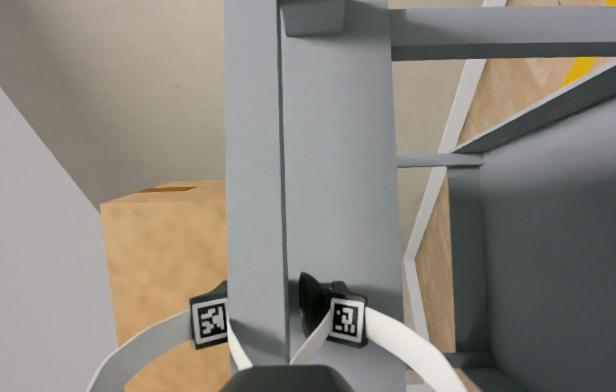

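move(
  blocking=false,
  r1={"base":{"translate_m":0.31,"strafe_m":0.1},"pace":"slow"},
)

wait(
  seconds=8,
)

wait(
  seconds=0.3,
  cameras=["r1_head_camera","r1_head_left_camera"],
)

Scene clock: 754.17 s.
move: r1 moving
r1.base_odometry: x=-0.657 y=+0.617 heading=+1.153
r1.turned_by_wheels: -0.001
r1.turned_by_imu: -0.001
r1.base_tilt: forward=-1.7 right=+1.3
r1.lidar_m: 0.58 0.53 3.14 1.46 3.94 0.65 0.66 0.85 1.55 1.57 1.95 2.09
r1.base_status: translate_m moving; strafe_m moving
r1.joint_positions: lift_m=+0.648 arm_m=+0.220 wrist_yaw_rad=+0.594 wrist_pitch_rad=-0.011 wrist_roll_rad=+1.572 gripper_m=-0.009
r1.joint_status: not commanded
r1.measured_speeds: translate_m=+0.048 strafe_m=+0.016 rotate_rad=-0.002 lift_m=+0.000 arm_m=+0.000 wrist_yaw_rad=+0.000 wrist_pitch_rad=+0.000 wrist_roll_rad=+0.000
r1.motor_effort: lift_m=+14(14) arm_m=+4(4) wheel_0=-2(4) wheel_1=+4(5) wheel_2=-10(13)
r1.servo_current: wrist_yaw_rad=78(78) wrist_pitch_rad=65(72) wrist_roll_rad=59(65) gripper_m=52(52)
r1.hand_pose: x=+0.6788 y=+0.0890 z=+0.8299 quat_wxyz=(+0.675, +0.678, +0.203, +0.211) (m; r1's base frame)
r1.wrist_depth_mm: - - - 242 247 246 246 / - - 181 240 239 1661 1336 / - - - 237 237 - - / - - 436 235 235 - - / - 445 442 233 232 - - / - 455 183 191 229 - - / - 151 462 147 167 - -
r2: as last shown
r2.base_tilt: forward=-0.6 right=+0.1
r2.lidar_m: 0.68 0.69 3.83 4.92 4.60 1.57 1.06 0.96 0.98 1.29 1.18 1.20
r2.motor_effort: lift_m=+20(20) arm_m=-9(10) wheel_0=+1(2) wheel_1=-5(5) wheel_2=+13(14)
r2.servo_current: wrist_yaw_rad=59(72) wrist_pitch_rad=39(46) wrist_roll_rad=39(52) gripper_m=104(104)
r2.wrist_depth_mm: - - - 169 234 225 218 / - - - 169 234 226 220 / - - - 167 236 228 220 / - - - 168 237 228 222 / - - - 169 239 229 224 / - - 183 170 182 229 224 / - - 262 - 240 227 225
pictures: none

Scene clock: 758.17 s.
earlier move: r1 done
r1.base_odometry: x=-0.625 y=+0.928 heading=+1.155
r1.turned_by_wheels: +0.001
r1.turned_by_imu: +0.002
r1.base_tilt: forward=-1.6 right=+1.3
r1.lidar_m: 0.57 0.48 2.96 1.59 1.43 0.88 0.88 1.16 1.75 1.78 2.07 1.84
r1.base_status: done
r1.joint_positions: lift_m=+0.648 arm_m=+0.220 wrist_yaw_rad=+0.601 wrist_pitch_rad=-0.011 wrist_roll_rad=+1.572 gripper_m=-0.009
r1.joint_status: not commanded
r1.measured_speeds: all 0
r1.motor_effort: lift_m=+14(14) arm_m=+4(4) wheel_0=+6(8) wheel_1=+6(8) wheel_2=-1(13)
r1.servo_current: wrist_yaw_rad=59(78) wrist_pitch_rad=59(78) wrist_roll_rad=59(72) gripper_m=46(59)
r1.hand_pose: x=+0.6781 y=+0.0910 z=+0.8299 quat_wxyz=(+0.674, +0.677, +0.206, +0.213) (m; r1's base frame)
r1.wrist_depth_mm: - - - 208 263 263 1118 / - - - 255 257 281 281 / - - - 249 249 1863 - / - - - 241 242 - - / - 442 439 235 236 - - / - 445 183 187 229 - - / - 157 182 169 164 - -
r2.base_odometry: x=-3.488 y=+0.612 heading=-2.150
r2.turned_by_wheels: +0.000
r2.turned_by_imu: +0.001
r2.base_tilt: forward=-0.6 right=+0.0
r2.lidar_m: 0.68 0.74 3.84 4.93 4.60 1.55 1.06 0.95 1.01 1.30 1.18 1.22
r2.base_status: not commanded
r2.joint_positions: lift_m=+0.900 arm_m=+0.300 wrist_yaw_rad=+0.941 wrist_pitch_rad=+0.001 wrist_roll_rad=+0.000 gripper_m=-0.024
r2.joint_status: not commanded
r2.measured_speeds: all 0
r2.motor_effort: lift_m=+20(20) arm_m=-10(10) wheel_0=+1(2) wheel_1=-5(5) wheel_2=+13(14)
r2.servo_current: wrist_yaw_rad=59(72) wrist_pitch_rad=52(52) wrist_roll_rad=46(65) gripper_m=104(111)
r2.hand_pose: x=+0.7117 y=+0.1816 z=+1.0777 quat_wxyz=(+0.891, +0.000, +0.000, +0.453) (m; r2's base frame)
r2.wrist_depth_mm: - - - 169 234 225 217 / - - - 169 235 226 219 / - - - 167 236 227 221 / - - - 168 237 229 222 / - - - 168 238 229 223 / - - 184 170 181 229 224 / - - 262 - 240 227 225
wait: 4.00 of 8 s (r1 has come to rest)
pictures: none

Scene clock: 758.47 s.
r1.base_odometry: x=-0.625 y=+0.928 heading=+1.155
r1.turned_by_wheels: +0.000
r1.turned_by_imu: +0.000
r1.base_tilt: forward=-1.6 right=+1.3
r1.lidar_m: 0.58 0.49 2.96 1.57 1.44 0.89 0.91 1.15 1.77 1.77 2.07 1.85
r1.base_status: done
r1.joint_positions: lift_m=+0.648 arm_m=+0.220 wrist_yaw_rad=+0.601 wrist_pitch_rad=-0.011 wrist_roll_rad=+1.572 gripper_m=-0.009
r1.joint_status: not commanded
r1.measured_speeds: all 0
r1.motor_effort: lift_m=+14(14) arm_m=+4(4) wheel_0=+6(8) wheel_1=+6(8) wheel_2=-1(13)
r1.servo_current: wrist_yaw_rad=52(78) wrist_pitch_rad=59(78) wrist_roll_rad=33(72) gripper_m=46(59)
r1.hand_pose: x=+0.6781 y=+0.0910 z=+0.8299 quat_wxyz=(+0.674, +0.677, +0.206, +0.213) (m; r1's base frame)
r1.wrist_depth_mm: - - - 209 260 263 1138 / - - - 256 258 279 282 / - - - 249 249 1808 - / - - - 242 242 - - / - 442 439 235 236 - - / - 445 184 187 229 - - / - 157 182 170 165 - -
r2.base_odometry: x=-3.488 y=+0.612 heading=-2.150
r2.turned_by_wheels: +0.000
r2.turned_by_imu: +0.000
r2.base_tilt: forward=-0.6 right=+0.0
r2.lidar_m: 0.68 0.71 3.82 4.93 4.62 1.54 1.06 0.98 1.00 1.27 1.18 1.22
r2.base_status: not commanded
r2.joint_positions: lift_m=+0.900 arm_m=+0.300 wrist_yaw_rad=+0.941 wrist_pitch_rad=+0.001 wrist_roll_rad=+0.000 gripper_m=-0.024
r2.joint_status: not commanded
r2.measured_speeds: all 0
r2.motor_effort: lift_m=+20(20) arm_m=-10(10) wheel_0=+2(2) wheel_1=-5(5) wheel_2=+13(14)
r2.servo_current: wrist_yaw_rad=52(72) wrist_pitch_rad=39(52) wrist_roll_rad=46(65) gripper_m=104(111)
r2.hand_pose: x=+0.7117 y=+0.1816 z=+1.0777 quat_wxyz=(+0.891, +0.000, +0.000, +0.453) (m; r2's base frame)
r2.wrist_depth_mm: - - - 169 234 224 218 / - - - 169 234 226 219 / - - - 167 236 227 221 / - - - 168 236 229 223 / - - - 169 238 229 224 / - - 183 171 181 229 224 / - - 262 - 238 226 224
wait: 0.30 s; at rest by 0.27 s
pictures: r1_head_camera, r1_head_left_camera
Images, in order (width x height): r1_head_camera 420x560, r1_head_left_camera 420x672.

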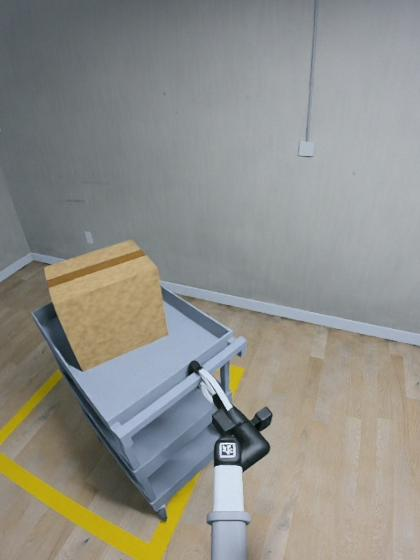

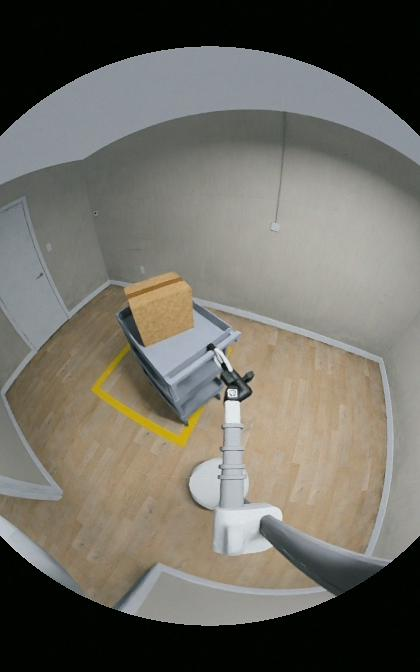

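move(
  blocking=false,
  r1={"base":{"translate_m":0.17,"strafe_m":0.14},"pace":"slow"},
)

wait(
  seconds=8,
)

wait(
  seconds=0.3,
  cameras=["r1_head_camera","r1_head_left_camera"],
)

Scene clock: 766.17 s.
move: r1 moving
r1.base_odometry: x=-0.628 y=+0.941 heading=+1.154
r1.turned_by_wheels: -0.001
r1.turned_by_imu: -0.001
r1.base_tilt: forward=-1.6 right=+1.3
r1.lidar_m: 0.56 0.50 2.94 1.60 1.41 0.89 0.92 1.13 1.77 1.80 2.06 1.83
r1.base_status: translate_m moving; strafe_m moving
r1.joint_positions: lift_m=+0.648 arm_m=+0.220 wrist_yaw_rad=+0.601 wrist_pitch_rad=-0.011 wrist_roll_rad=+1.572 gripper_m=-0.009
r1.joint_status: not commanded
r1.measured_speeds: translate_m=+0.040 strafe_m=+0.033 rotate_rad=+0.002 lift_m=+0.000 arm_m=+0.000 wrist_yaw_rad=+0.000 wrist_pitch_rad=+0.000 wrist_roll_rad=+0.000
r1.motor_effort: lift_m=+14(14) arm_m=+4(4) wheel_0=-4(6) wheel_1=+5(8) wheel_2=-9(9)
r1.servo_current: wrist_yaw_rad=59(59) wrist_pitch_rad=65(72) wrist_roll_rad=46(65) gripper_m=52(59)
r1.hand_pose: x=+0.6781 y=+0.0910 z=+0.8299 quat_wxyz=(+0.674, +0.677, +0.206, +0.213) (m; r1's base frame)
r1.wrist_depth_mm: - - - 202 264 267 1118 / - - - 257 259 279 281 / - - - 250 250 1863 - / - - - 243 243 - - / - 439 439 235 236 - - / - 445 183 188 229 - - / - 157 442 170 164 - -
r2: as last shown
r2.base_tilt: forward=-0.6 right=+0.1
r2.lidar_m: 0.68 0.71 3.83 4.94 4.63 1.56 1.05 0.97 1.00 1.27 1.17 1.21
r2.motor_effort: lift_m=+20(20) arm_m=-10(10) wheel_0=+2(2) wheel_1=-5(5) wheel_2=+14(14)
r2.servo_current: wrist_yaw_rad=65(72) wrist_pitch_rad=39(46) wrist_roll_rad=59(59) gripper_m=104(104)
r2.wrist_depth_mm: - - - 169 234 225 218 / - - - 169 235 226 219 / - - - 167 236 228 222 / - - - 168 236 229 222 / - - - 169 238 229 223 / - - 184 170 181 229 224 / - - 260 - 240 227 225
pictures: none

Scene clock: 769.10 s.
earlier move: r1 done
r1.base_odometry: x=-0.683 y=+1.140 heading=+1.153
r1.turned_by_wheels: -0.001
r1.turned_by_imu: -0.002
r1.base_tilt: forward=-1.6 right=+1.3
r1.lidar_m: 0.56 0.47 2.76 1.75 1.39 1.02 1.02 1.26 1.95 1.95 1.94 1.75
r1.base_status: done
r1.joint_positions: lift_m=+0.648 arm_m=+0.220 wrist_yaw_rad=+0.594 wrist_pitch_rad=-0.011 wrist_roll_rad=+1.572 gripper_m=-0.009
r1.joint_status: not commanded
r1.measured_speeds: all 0
r1.motor_effort: lift_m=+14(14) arm_m=+1(4) wheel_0=-10(16) wheel_1=+0(8) wheel_2=-5(12)
r1.servo_current: wrist_yaw_rad=78(78) wrist_pitch_rad=65(72) wrist_roll_rad=52(65) gripper_m=46(59)
r1.hand_pose: x=+0.6788 y=+0.0888 z=+0.8299 quat_wxyz=(+0.675, +0.678, +0.203, +0.211) (m; r1's base frame)
r1.wrist_depth_mm: - - - 217 - - 1182 / - - - - 278 283 282 / - - - 258 257 1618 1255 / - - - 248 249 1983 - / - 559 439 236 239 - - / - 439 183 187 181 - - / - 150 430 168 178 - -
r2.base_odometry: x=-3.488 y=+0.612 heading=-2.150
r2.turned_by_wheels: +0.000
r2.turned_by_imu: +0.000
r2.base_tilt: forward=-0.6 right=+0.1
r2.lidar_m: 0.68 0.72 3.82 4.94 4.62 1.60 1.06 0.98 1.01 1.27 1.19 1.22
r2.base_status: not commanded
r2.joint_positions: lift_m=+0.900 arm_m=+0.300 wrist_yaw_rad=+0.941 wrist_pitch_rad=+0.001 wrist_roll_rad=+0.000 gripper_m=-0.024
r2.joint_status: not commanded
r2.measured_speeds: all 0
r2.motor_effort: lift_m=+20(20) arm_m=-10(10) wheel_0=+2(2) wheel_1=-5(5) wheel_2=+13(14)
r2.servo_current: wrist_yaw_rad=52(78) wrist_pitch_rad=39(52) wrist_roll_rad=46(59) gripper_m=91(111)
r2.hand_pose: x=+0.7117 y=+0.1816 z=+1.0777 quat_wxyz=(+0.891, +0.000, +0.000, +0.453) (m; r2's base frame)
r2.wrist_depth_mm: - - - 169 233 224 218 / - - - 169 236 226 220 / - - - 167 236 227 221 / - - - 168 236 229 222 / - - - 169 239 229 224 / - - 183 170 181 229 224 / - - 260 - 239 228 225
wait: 2.93 of 8 s (r1 has come to rest)
pictures: none

Scene clock: 769.40 s.
r1.base_odometry: x=-0.683 y=+1.140 heading=+1.153
r1.turned_by_wheels: +0.000
r1.turned_by_imu: +0.000
r1.base_tilt: forward=-1.6 right=+1.3
r1.lidar_m: 0.55 0.47 2.75 1.75 1.37 1.03 1.01 1.26 1.95 1.96 1.95 1.75
r1.base_status: done
r1.joint_positions: lift_m=+0.648 arm_m=+0.220 wrist_yaw_rad=+0.594 wrist_pitch_rad=-0.011 wrist_roll_rad=+1.572 gripper_m=-0.009
r1.joint_status: not commanded
r1.measured_speeds: all 0
r1.motor_effort: lift_m=+14(14) arm_m=+0(4) wheel_0=-10(16) wheel_1=-1(8) wheel_2=-5(12)
r1.servo_current: wrist_yaw_rad=52(78) wrist_pitch_rad=65(72) wrist_roll_rad=52(65) gripper_m=52(59)
r1.hand_pose: x=+0.6788 y=+0.0888 z=+0.8299 quat_wxyz=(+0.675, +0.678, +0.203, +0.211) (m; r1's base frame)
r1.wrist_depth_mm: - - - 217 - - 1205 / - - - - 278 283 283 / - - - 257 258 1708 1255 / - - - 248 247 1921 - / - 564 439 236 238 - - / - 439 183 187 181 - - / - 150 433 168 178 - -
r2.base_odometry: x=-3.488 y=+0.612 heading=-2.150
r2.turned_by_wheels: +0.000
r2.turned_by_imu: +0.000
r2.base_tilt: forward=-0.6 right=+0.1
r2.lidar_m: 0.67 0.70 3.85 4.94 4.61 1.54 1.06 0.96 1.00 1.28 1.18 1.20
r2.base_status: not commanded
r2.joint_positions: lift_m=+0.900 arm_m=+0.300 wrist_yaw_rad=+0.941 wrist_pitch_rad=+0.001 wrist_roll_rad=+0.000 gripper_m=-0.024
r2.joint_status: not commanded
r2.measured_speeds: all 0
r2.motor_effort: lift_m=+20(20) arm_m=-10(10) wheel_0=+1(2) wheel_1=-5(5) wheel_2=+14(14)
r2.servo_current: wrist_yaw_rad=65(78) wrist_pitch_rad=39(52) wrist_roll_rad=46(59) gripper_m=104(111)
r2.hand_pose: x=+0.7117 y=+0.1816 z=+1.0777 quat_wxyz=(+0.891, +0.000, +0.000, +0.453) (m; r2's base frame)
r2.wrist_depth_mm: - - - 169 233 225 219 / - - - 169 235 225 220 / - - - 167 236 227 220 / - - - 168 236 229 222 / - - - 169 239 229 223 / - - 184 170 181 229 224 / - - 262 - 239 228 226
wait: 0.30 s; at rest by 0.27 s
pictures: r1_head_camera, r1_head_left_camera
Images, in order (width x height): r1_head_camera 420x560, r1_head_left_camera 420x672.

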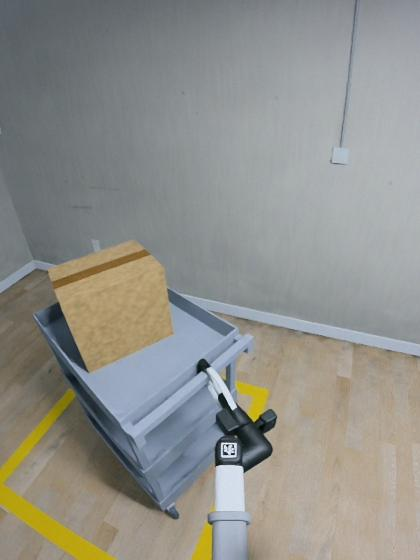

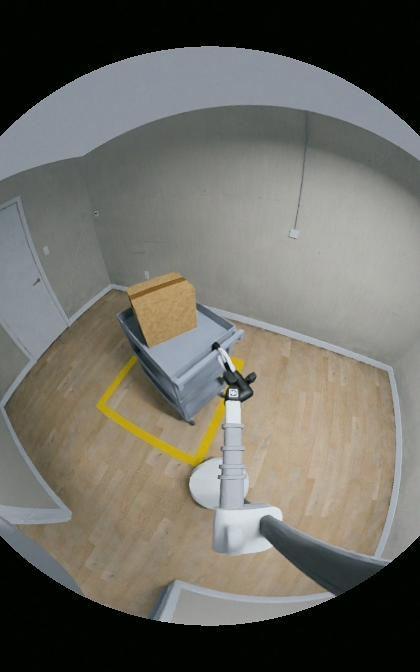

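move(
  blocking=false,
  r1={"joints":{"gripper_m":0.12}},
)

wait(
  seconds=3,
)

move(
  blocking=false,
  r1={"base":{"translate_m":-0.35,"strafe_m":-0.28},"pace":"slow"},
)

wait(
  seconds=6,
)

wait(
  seconds=0.3,
  cameras=["r1_head_camera","r1_head_left_camera"],
)

Scene clock: 776.43 s.
move: r1 moving
r1.base_odometry: x=-0.683 y=+1.140 heading=+1.153
r1.turned_by_wheels: +0.000
r1.turned_by_imu: +0.000
r1.base_tilt: forward=-1.6 right=+1.3
r1.lidar_m: 0.55 0.50 2.75 1.73 1.35 1.04 1.01 1.26 1.93 1.98 1.94 1.76
r1.base_status: not commanded
r1.joint_positions: lift_m=+0.648 arm_m=+0.220 wrist_yaw_rad=+0.594 wrist_pitch_rad=-0.011 wrist_roll_rad=+1.572 gripper_m=+0.012
r1.joint_status: gripper_m moving
r1.measured_speeds: all 0
r1.motor_effort: lift_m=+14(14) arm_m=-3(4) wheel_0=-11(11) wheel_1=-1(1) wheel_2=-5(5)
r1.servo_current: wrist_yaw_rad=46(72) wrist_pitch_rad=65(72) wrist_roll_rad=39(59) gripper_m=72(78)
r1.hand_pose: x=+0.6788 y=+0.0888 z=+0.8299 quat_wxyz=(+0.675, +0.678, +0.203, +0.211) (m; r1's base frame)
r1.wrist_depth_mm: - - - 223 - - 1182 / - - - - 281 282 285 / - - - 260 262 1576 1255 / - - - 251 254 1863 - / - 580 445 241 242 - - / - 439 183 202 184 - - / - 433 430 158 156 - -
r2: as last shown
r2.lidar_m: 0.67 0.71 3.82 4.92 4.63 1.60 1.06 0.98 0.99 1.28 1.18 1.23
r2.motor_effort: lift_m=+20(20) arm_m=-10(10) wheel_0=+2(2) wheel_1=-5(5) wheel_2=+13(14)
r2.servo_current: wrist_yaw_rad=65(72) wrist_pitch_rad=39(46) wrist_roll_rad=39(65) gripper_m=98(104)
r2.wrist_depth_mm: - - - 169 233 225 217 / - - - 169 234 226 219 / - - - 167 236 227 220 / - - - 168 236 229 223 / - - - 169 238 229 223 / - - 183 171 181 230 224 / - - 262 - 239 228 225
pictures: none

Scene clock: 778.03 s.
earlier move: r1 done
r1.base_odometry: x=-0.684 y=+1.140 heading=+1.154
r1.turned_by_wheels: +0.001
r1.turned_by_imu: +0.001
r1.base_tilt: forward=-1.6 right=+1.3
r1.lidar_m: 0.58 0.50 2.77 1.77 1.34 1.01 1.01 1.28 1.94 1.97 1.93 1.76
r1.base_status: not commanded
r1.joint_positions: lift_m=+0.648 arm_m=+0.220 wrist_yaw_rad=+0.597 wrist_pitch_rad=+0.000 wrist_roll_rad=+1.572 gripper_m=+0.120
r1.joint_status: all done
r1.measured_speeds: all 0
r1.motor_effort: lift_m=+14(14) arm_m=-2(4) wheel_0=-5(11) wheel_1=+0(1) wheel_2=-2(5)
r1.servo_current: wrist_yaw_rad=59(72) wrist_pitch_rad=46(72) wrist_roll_rad=46(59) gripper_m=39(98)
r1.hand_pose: x=+0.6785 y=+0.0899 z=+0.8267 quat_wxyz=(+0.675, +0.676, +0.208, +0.208) (m; r1's base frame)
r1.wrist_depth_mm: - - 227 - - 298 1118 / - - - 282 296 306 309 / - - 224 - - 1708 - / - - 220 260 - - - / - 445 211 249 - - - / - 439 182 243 195 196 - / - 442 439 147 - - -
r2.base_odometry: x=-3.488 y=+0.612 heading=-2.150
r2.turned_by_wheels: +0.000
r2.turned_by_imu: +0.000
r2.base_tilt: forward=-0.6 right=+0.1
r2.lidar_m: 0.68 0.72 3.81 4.93 4.61 1.58 1.06 0.97 1.02 1.28 1.18 1.23
r2.base_status: not commanded
r2.joint_positions: lift_m=+0.900 arm_m=+0.300 wrist_yaw_rad=+0.941 wrist_pitch_rad=+0.001 wrist_roll_rad=+0.000 gripper_m=-0.024
r2.joint_status: not commanded
r2.measured_speeds: all 0
r2.motor_effort: lift_m=+20(20) arm_m=-9(10) wheel_0=+1(2) wheel_1=-5(5) wheel_2=+13(14)
r2.servo_current: wrist_yaw_rad=59(72) wrist_pitch_rad=46(46) wrist_roll_rad=52(65) gripper_m=104(111)
r2.hand_pose: x=+0.7117 y=+0.1816 z=+1.0777 quat_wxyz=(+0.891, +0.000, +0.000, +0.453) (m; r2's base frame)
r2.wrist_depth_mm: - - - 169 233 224 218 / - - - 170 235 225 220 / - - - 167 236 227 220 / - - - 168 237 228 223 / - - - 169 238 229 223 / - - 184 170 182 229 224 / - - 262 - 239 227 225
wait: 1.60 of 3 s (r1 has come to rest)
pictures: none

Scene clock: 778.53 s.
move: r1 moving
r1.base_odometry: x=-0.680 y=+1.127 heading=+1.154
r1.turned_by_wheels: +0.000
r1.turned_by_imu: +0.000
r1.base_tilt: forward=-1.6 right=+1.2
r1.lidar_m: 0.57 0.50 2.76 1.75 1.35 1.03 1.01 1.24 1.94 1.96 1.94 1.77
r1.base_status: translate_m moving; strafe_m moving
r1.joint_positions: lift_m=+0.648 arm_m=+0.220 wrist_yaw_rad=+0.597 wrist_pitch_rad=+0.000 wrist_roll_rad=+1.572 gripper_m=+0.120
r1.joint_status: not commanded
r1.measured_speeds: translate_m=-0.040 strafe_m=-0.032 rotate_rad=+0.001 lift_m=+0.000 arm_m=+0.000 wrist_yaw_rad=+0.000 wrist_pitch_rad=+0.000 wrist_roll_rad=+0.000
r1.motor_effort: lift_m=+14(14) arm_m=-1(2) wheel_0=+3(5) wheel_1=-5(7) wheel_2=+5(5)
r1.servo_current: wrist_yaw_rad=46(59) wrist_pitch_rad=39(46) wrist_roll_rad=46(65) gripper_m=46(46)
r1.hand_pose: x=+0.6785 y=+0.0899 z=+0.8267 quat_wxyz=(+0.675, +0.676, +0.208, +0.208) (m; r1's base frame)
r1.wrist_depth_mm: - - 241 - - - 1138 / - - - 296 309 310 312 / - - 224 283 - 1576 - / - - - - - - - / - 459 459 262 - - - / - 455 196 252 198 196 - / - 449 459 145 - - -
r2: as last shown
r2.lidar_m: 0.70 0.71 3.85 4.95 4.61 1.60 1.07 0.98 1.01 1.27 1.17 1.22
r2.motor_effort: lift_m=+20(20) arm_m=-9(10) wheel_0=+2(2) wheel_1=-5(5) wheel_2=+13(14)
r2.servo_current: wrist_yaw_rad=65(65) wrist_pitch_rad=46(46) wrist_roll_rad=52(59) gripper_m=104(111)
r2.wrist_depth_mm: - - - 169 234 224 218 / - - - 169 235 225 219 / - - - 168 236 227 221 / - - - 168 236 229 222 / - - - 169 238 229 224 / - - 183 171 181 230 224 / - - 262 - 239 229 224
pictures: none

Scene clock: 783.73 s.
earlier move: r1 done
r1.base_odometry: x=-0.569 y=+0.707 heading=+1.154
r1.turned_by_wheels: +0.000
r1.turned_by_imu: -0.002
r1.base_tilt: forward=-1.6 right=+1.3
r1.lidar_m: 1.09 0.95 3.15 1.53 3.96 0.77 0.80 0.99 1.55 1.58 1.92 1.98
r1.base_status: done
r1.joint_positions: lift_m=+0.648 arm_m=+0.220 wrist_yaw_rad=+0.597 wrist_pitch_rad=+0.000 wrist_roll_rad=+1.572 gripper_m=+0.120
r1.joint_status: not commanded
r1.measured_speeds: all 0
r1.motor_effort: lift_m=+14(14) arm_m=+3(4) wheel_0=+4(7) wheel_1=-3(7) wheel_2=+2(6)
r1.servo_current: wrist_yaw_rad=46(72) wrist_pitch_rad=46(52) wrist_roll_rad=39(65) gripper_m=39(52)
r1.hand_pose: x=+0.6785 y=+0.0899 z=+0.8267 quat_wxyz=(+0.675, +0.676, +0.208, +0.208) (m; r1's base frame)
r1.wrist_depth_mm: - - - - - 1499 1160 / - - - - - 1576 1229 / - - - - - 1708 1118 / - - - - - 723 - / - - 891 891 - 683 - / - - 878 668 198 213 - / - - 878 145 - - -
r2.base_odometry: x=-3.488 y=+0.612 heading=-2.150
r2.turned_by_wheels: +0.000
r2.turned_by_imu: +0.001
r2.base_tilt: forward=-0.6 right=+0.0
r2.lidar_m: 0.68 0.71 3.83 4.91 4.60 1.57 1.05 0.97 1.01 1.27 1.18 1.21
r2.base_status: not commanded
r2.joint_positions: lift_m=+0.900 arm_m=+0.300 wrist_yaw_rad=+0.941 wrist_pitch_rad=+0.001 wrist_roll_rad=+0.000 gripper_m=-0.024
r2.joint_status: not commanded
r2.measured_speeds: all 0
r2.motor_effort: lift_m=+20(20) arm_m=-10(10) wheel_0=+1(2) wheel_1=-5(5) wheel_2=+13(14)
r2.servo_current: wrist_yaw_rad=52(72) wrist_pitch_rad=39(52) wrist_roll_rad=59(65) gripper_m=104(111)
r2.hand_pose: x=+0.7117 y=+0.1816 z=+1.0777 quat_wxyz=(+0.891, +0.000, +0.000, +0.453) (m; r2's base frame)
r2.wrist_depth_mm: - - - 169 234 224 218 / - - - 169 234 226 219 / - - - 167 236 226 220 / - - - 168 237 229 222 / - - - 169 238 229 223 / - - 183 170 181 229 224 / - - 262 - 239 228 225
wait: 5.20 of 6 s (r1 has come to rest)
pictures: none

Scene clock: 784.03 s.
r1.base_odometry: x=-0.569 y=+0.707 heading=+1.154
r1.turned_by_wheels: +0.000
r1.turned_by_imu: +0.000
r1.base_tilt: forward=-1.6 right=+1.3
r1.lidar_m: 1.07 0.93 3.14 1.53 3.97 0.78 0.79 1.00 1.55 1.57 1.96 1.97
r1.base_status: done
r1.joint_positions: lift_m=+0.648 arm_m=+0.220 wrist_yaw_rad=+0.597 wrist_pitch_rad=+0.000 wrist_roll_rad=+1.572 gripper_m=+0.120
r1.joint_status: not commanded
r1.measured_speeds: all 0
r1.motor_effort: lift_m=+14(14) arm_m=+4(4) wheel_0=+4(7) wheel_1=-2(7) wheel_2=+2(6)
r1.servo_current: wrist_yaw_rad=46(72) wrist_pitch_rad=39(52) wrist_roll_rad=46(65) gripper_m=46(52)
r1.hand_pose: x=+0.6785 y=+0.0899 z=+0.8267 quat_wxyz=(+0.675, +0.676, +0.208, +0.208) (m; r1's base frame)
r1.wrist_depth_mm: - - - - - 1499 1182 / - - - - - 1537 1229 / - - - - - 1661 1118 / - - - - - 723 - / - - 891 891 - 691 - / - - 891 676 198 212 - / - - 891 145 - - -
r2.base_odometry: x=-3.488 y=+0.612 heading=-2.150
r2.turned_by_wheels: +0.000
r2.turned_by_imu: +0.000
r2.base_tilt: forward=-0.6 right=+0.0
r2.lidar_m: 0.68 0.73 3.83 4.91 4.64 1.53 1.04 0.97 1.00 1.27 1.18 1.21
r2.base_status: not commanded
r2.joint_positions: lift_m=+0.900 arm_m=+0.300 wrist_yaw_rad=+0.941 wrist_pitch_rad=+0.001 wrist_roll_rad=+0.000 gripper_m=-0.024
r2.joint_status: not commanded
r2.measured_speeds: all 0
r2.motor_effort: lift_m=+20(20) arm_m=-9(10) wheel_0=+1(2) wheel_1=-4(5) wheel_2=+13(14)
r2.servo_current: wrist_yaw_rad=59(72) wrist_pitch_rad=46(52) wrist_roll_rad=52(65) gripper_m=104(111)
r2.hand_pose: x=+0.7117 y=+0.1816 z=+1.0777 quat_wxyz=(+0.891, +0.000, +0.000, +0.453) (m; r2's base frame)
r2.wrist_depth_mm: - - - 169 234 224 217 / - - - 169 235 226 219 / - - - 167 236 228 220 / - - - 168 237 229 222 / - - - 169 239 229 223 / - - 183 171 181 229 224 / - - 262 - 240 228 224
wait: 0.30 s; at rest by 0.27 s
pictures: r1_head_camera, r1_head_left_camera
Images, in order (width x height): r1_head_camera 420x560, r1_head_left_camera 420x672.

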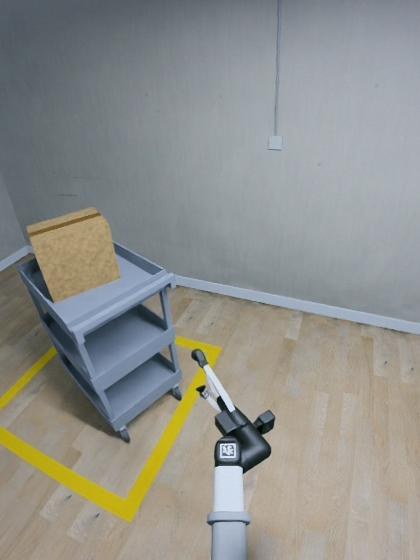

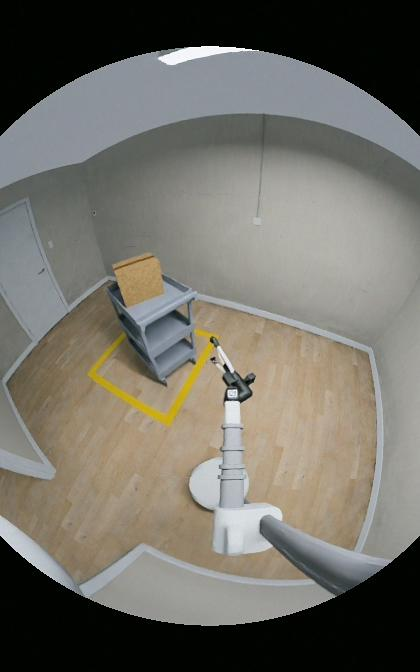

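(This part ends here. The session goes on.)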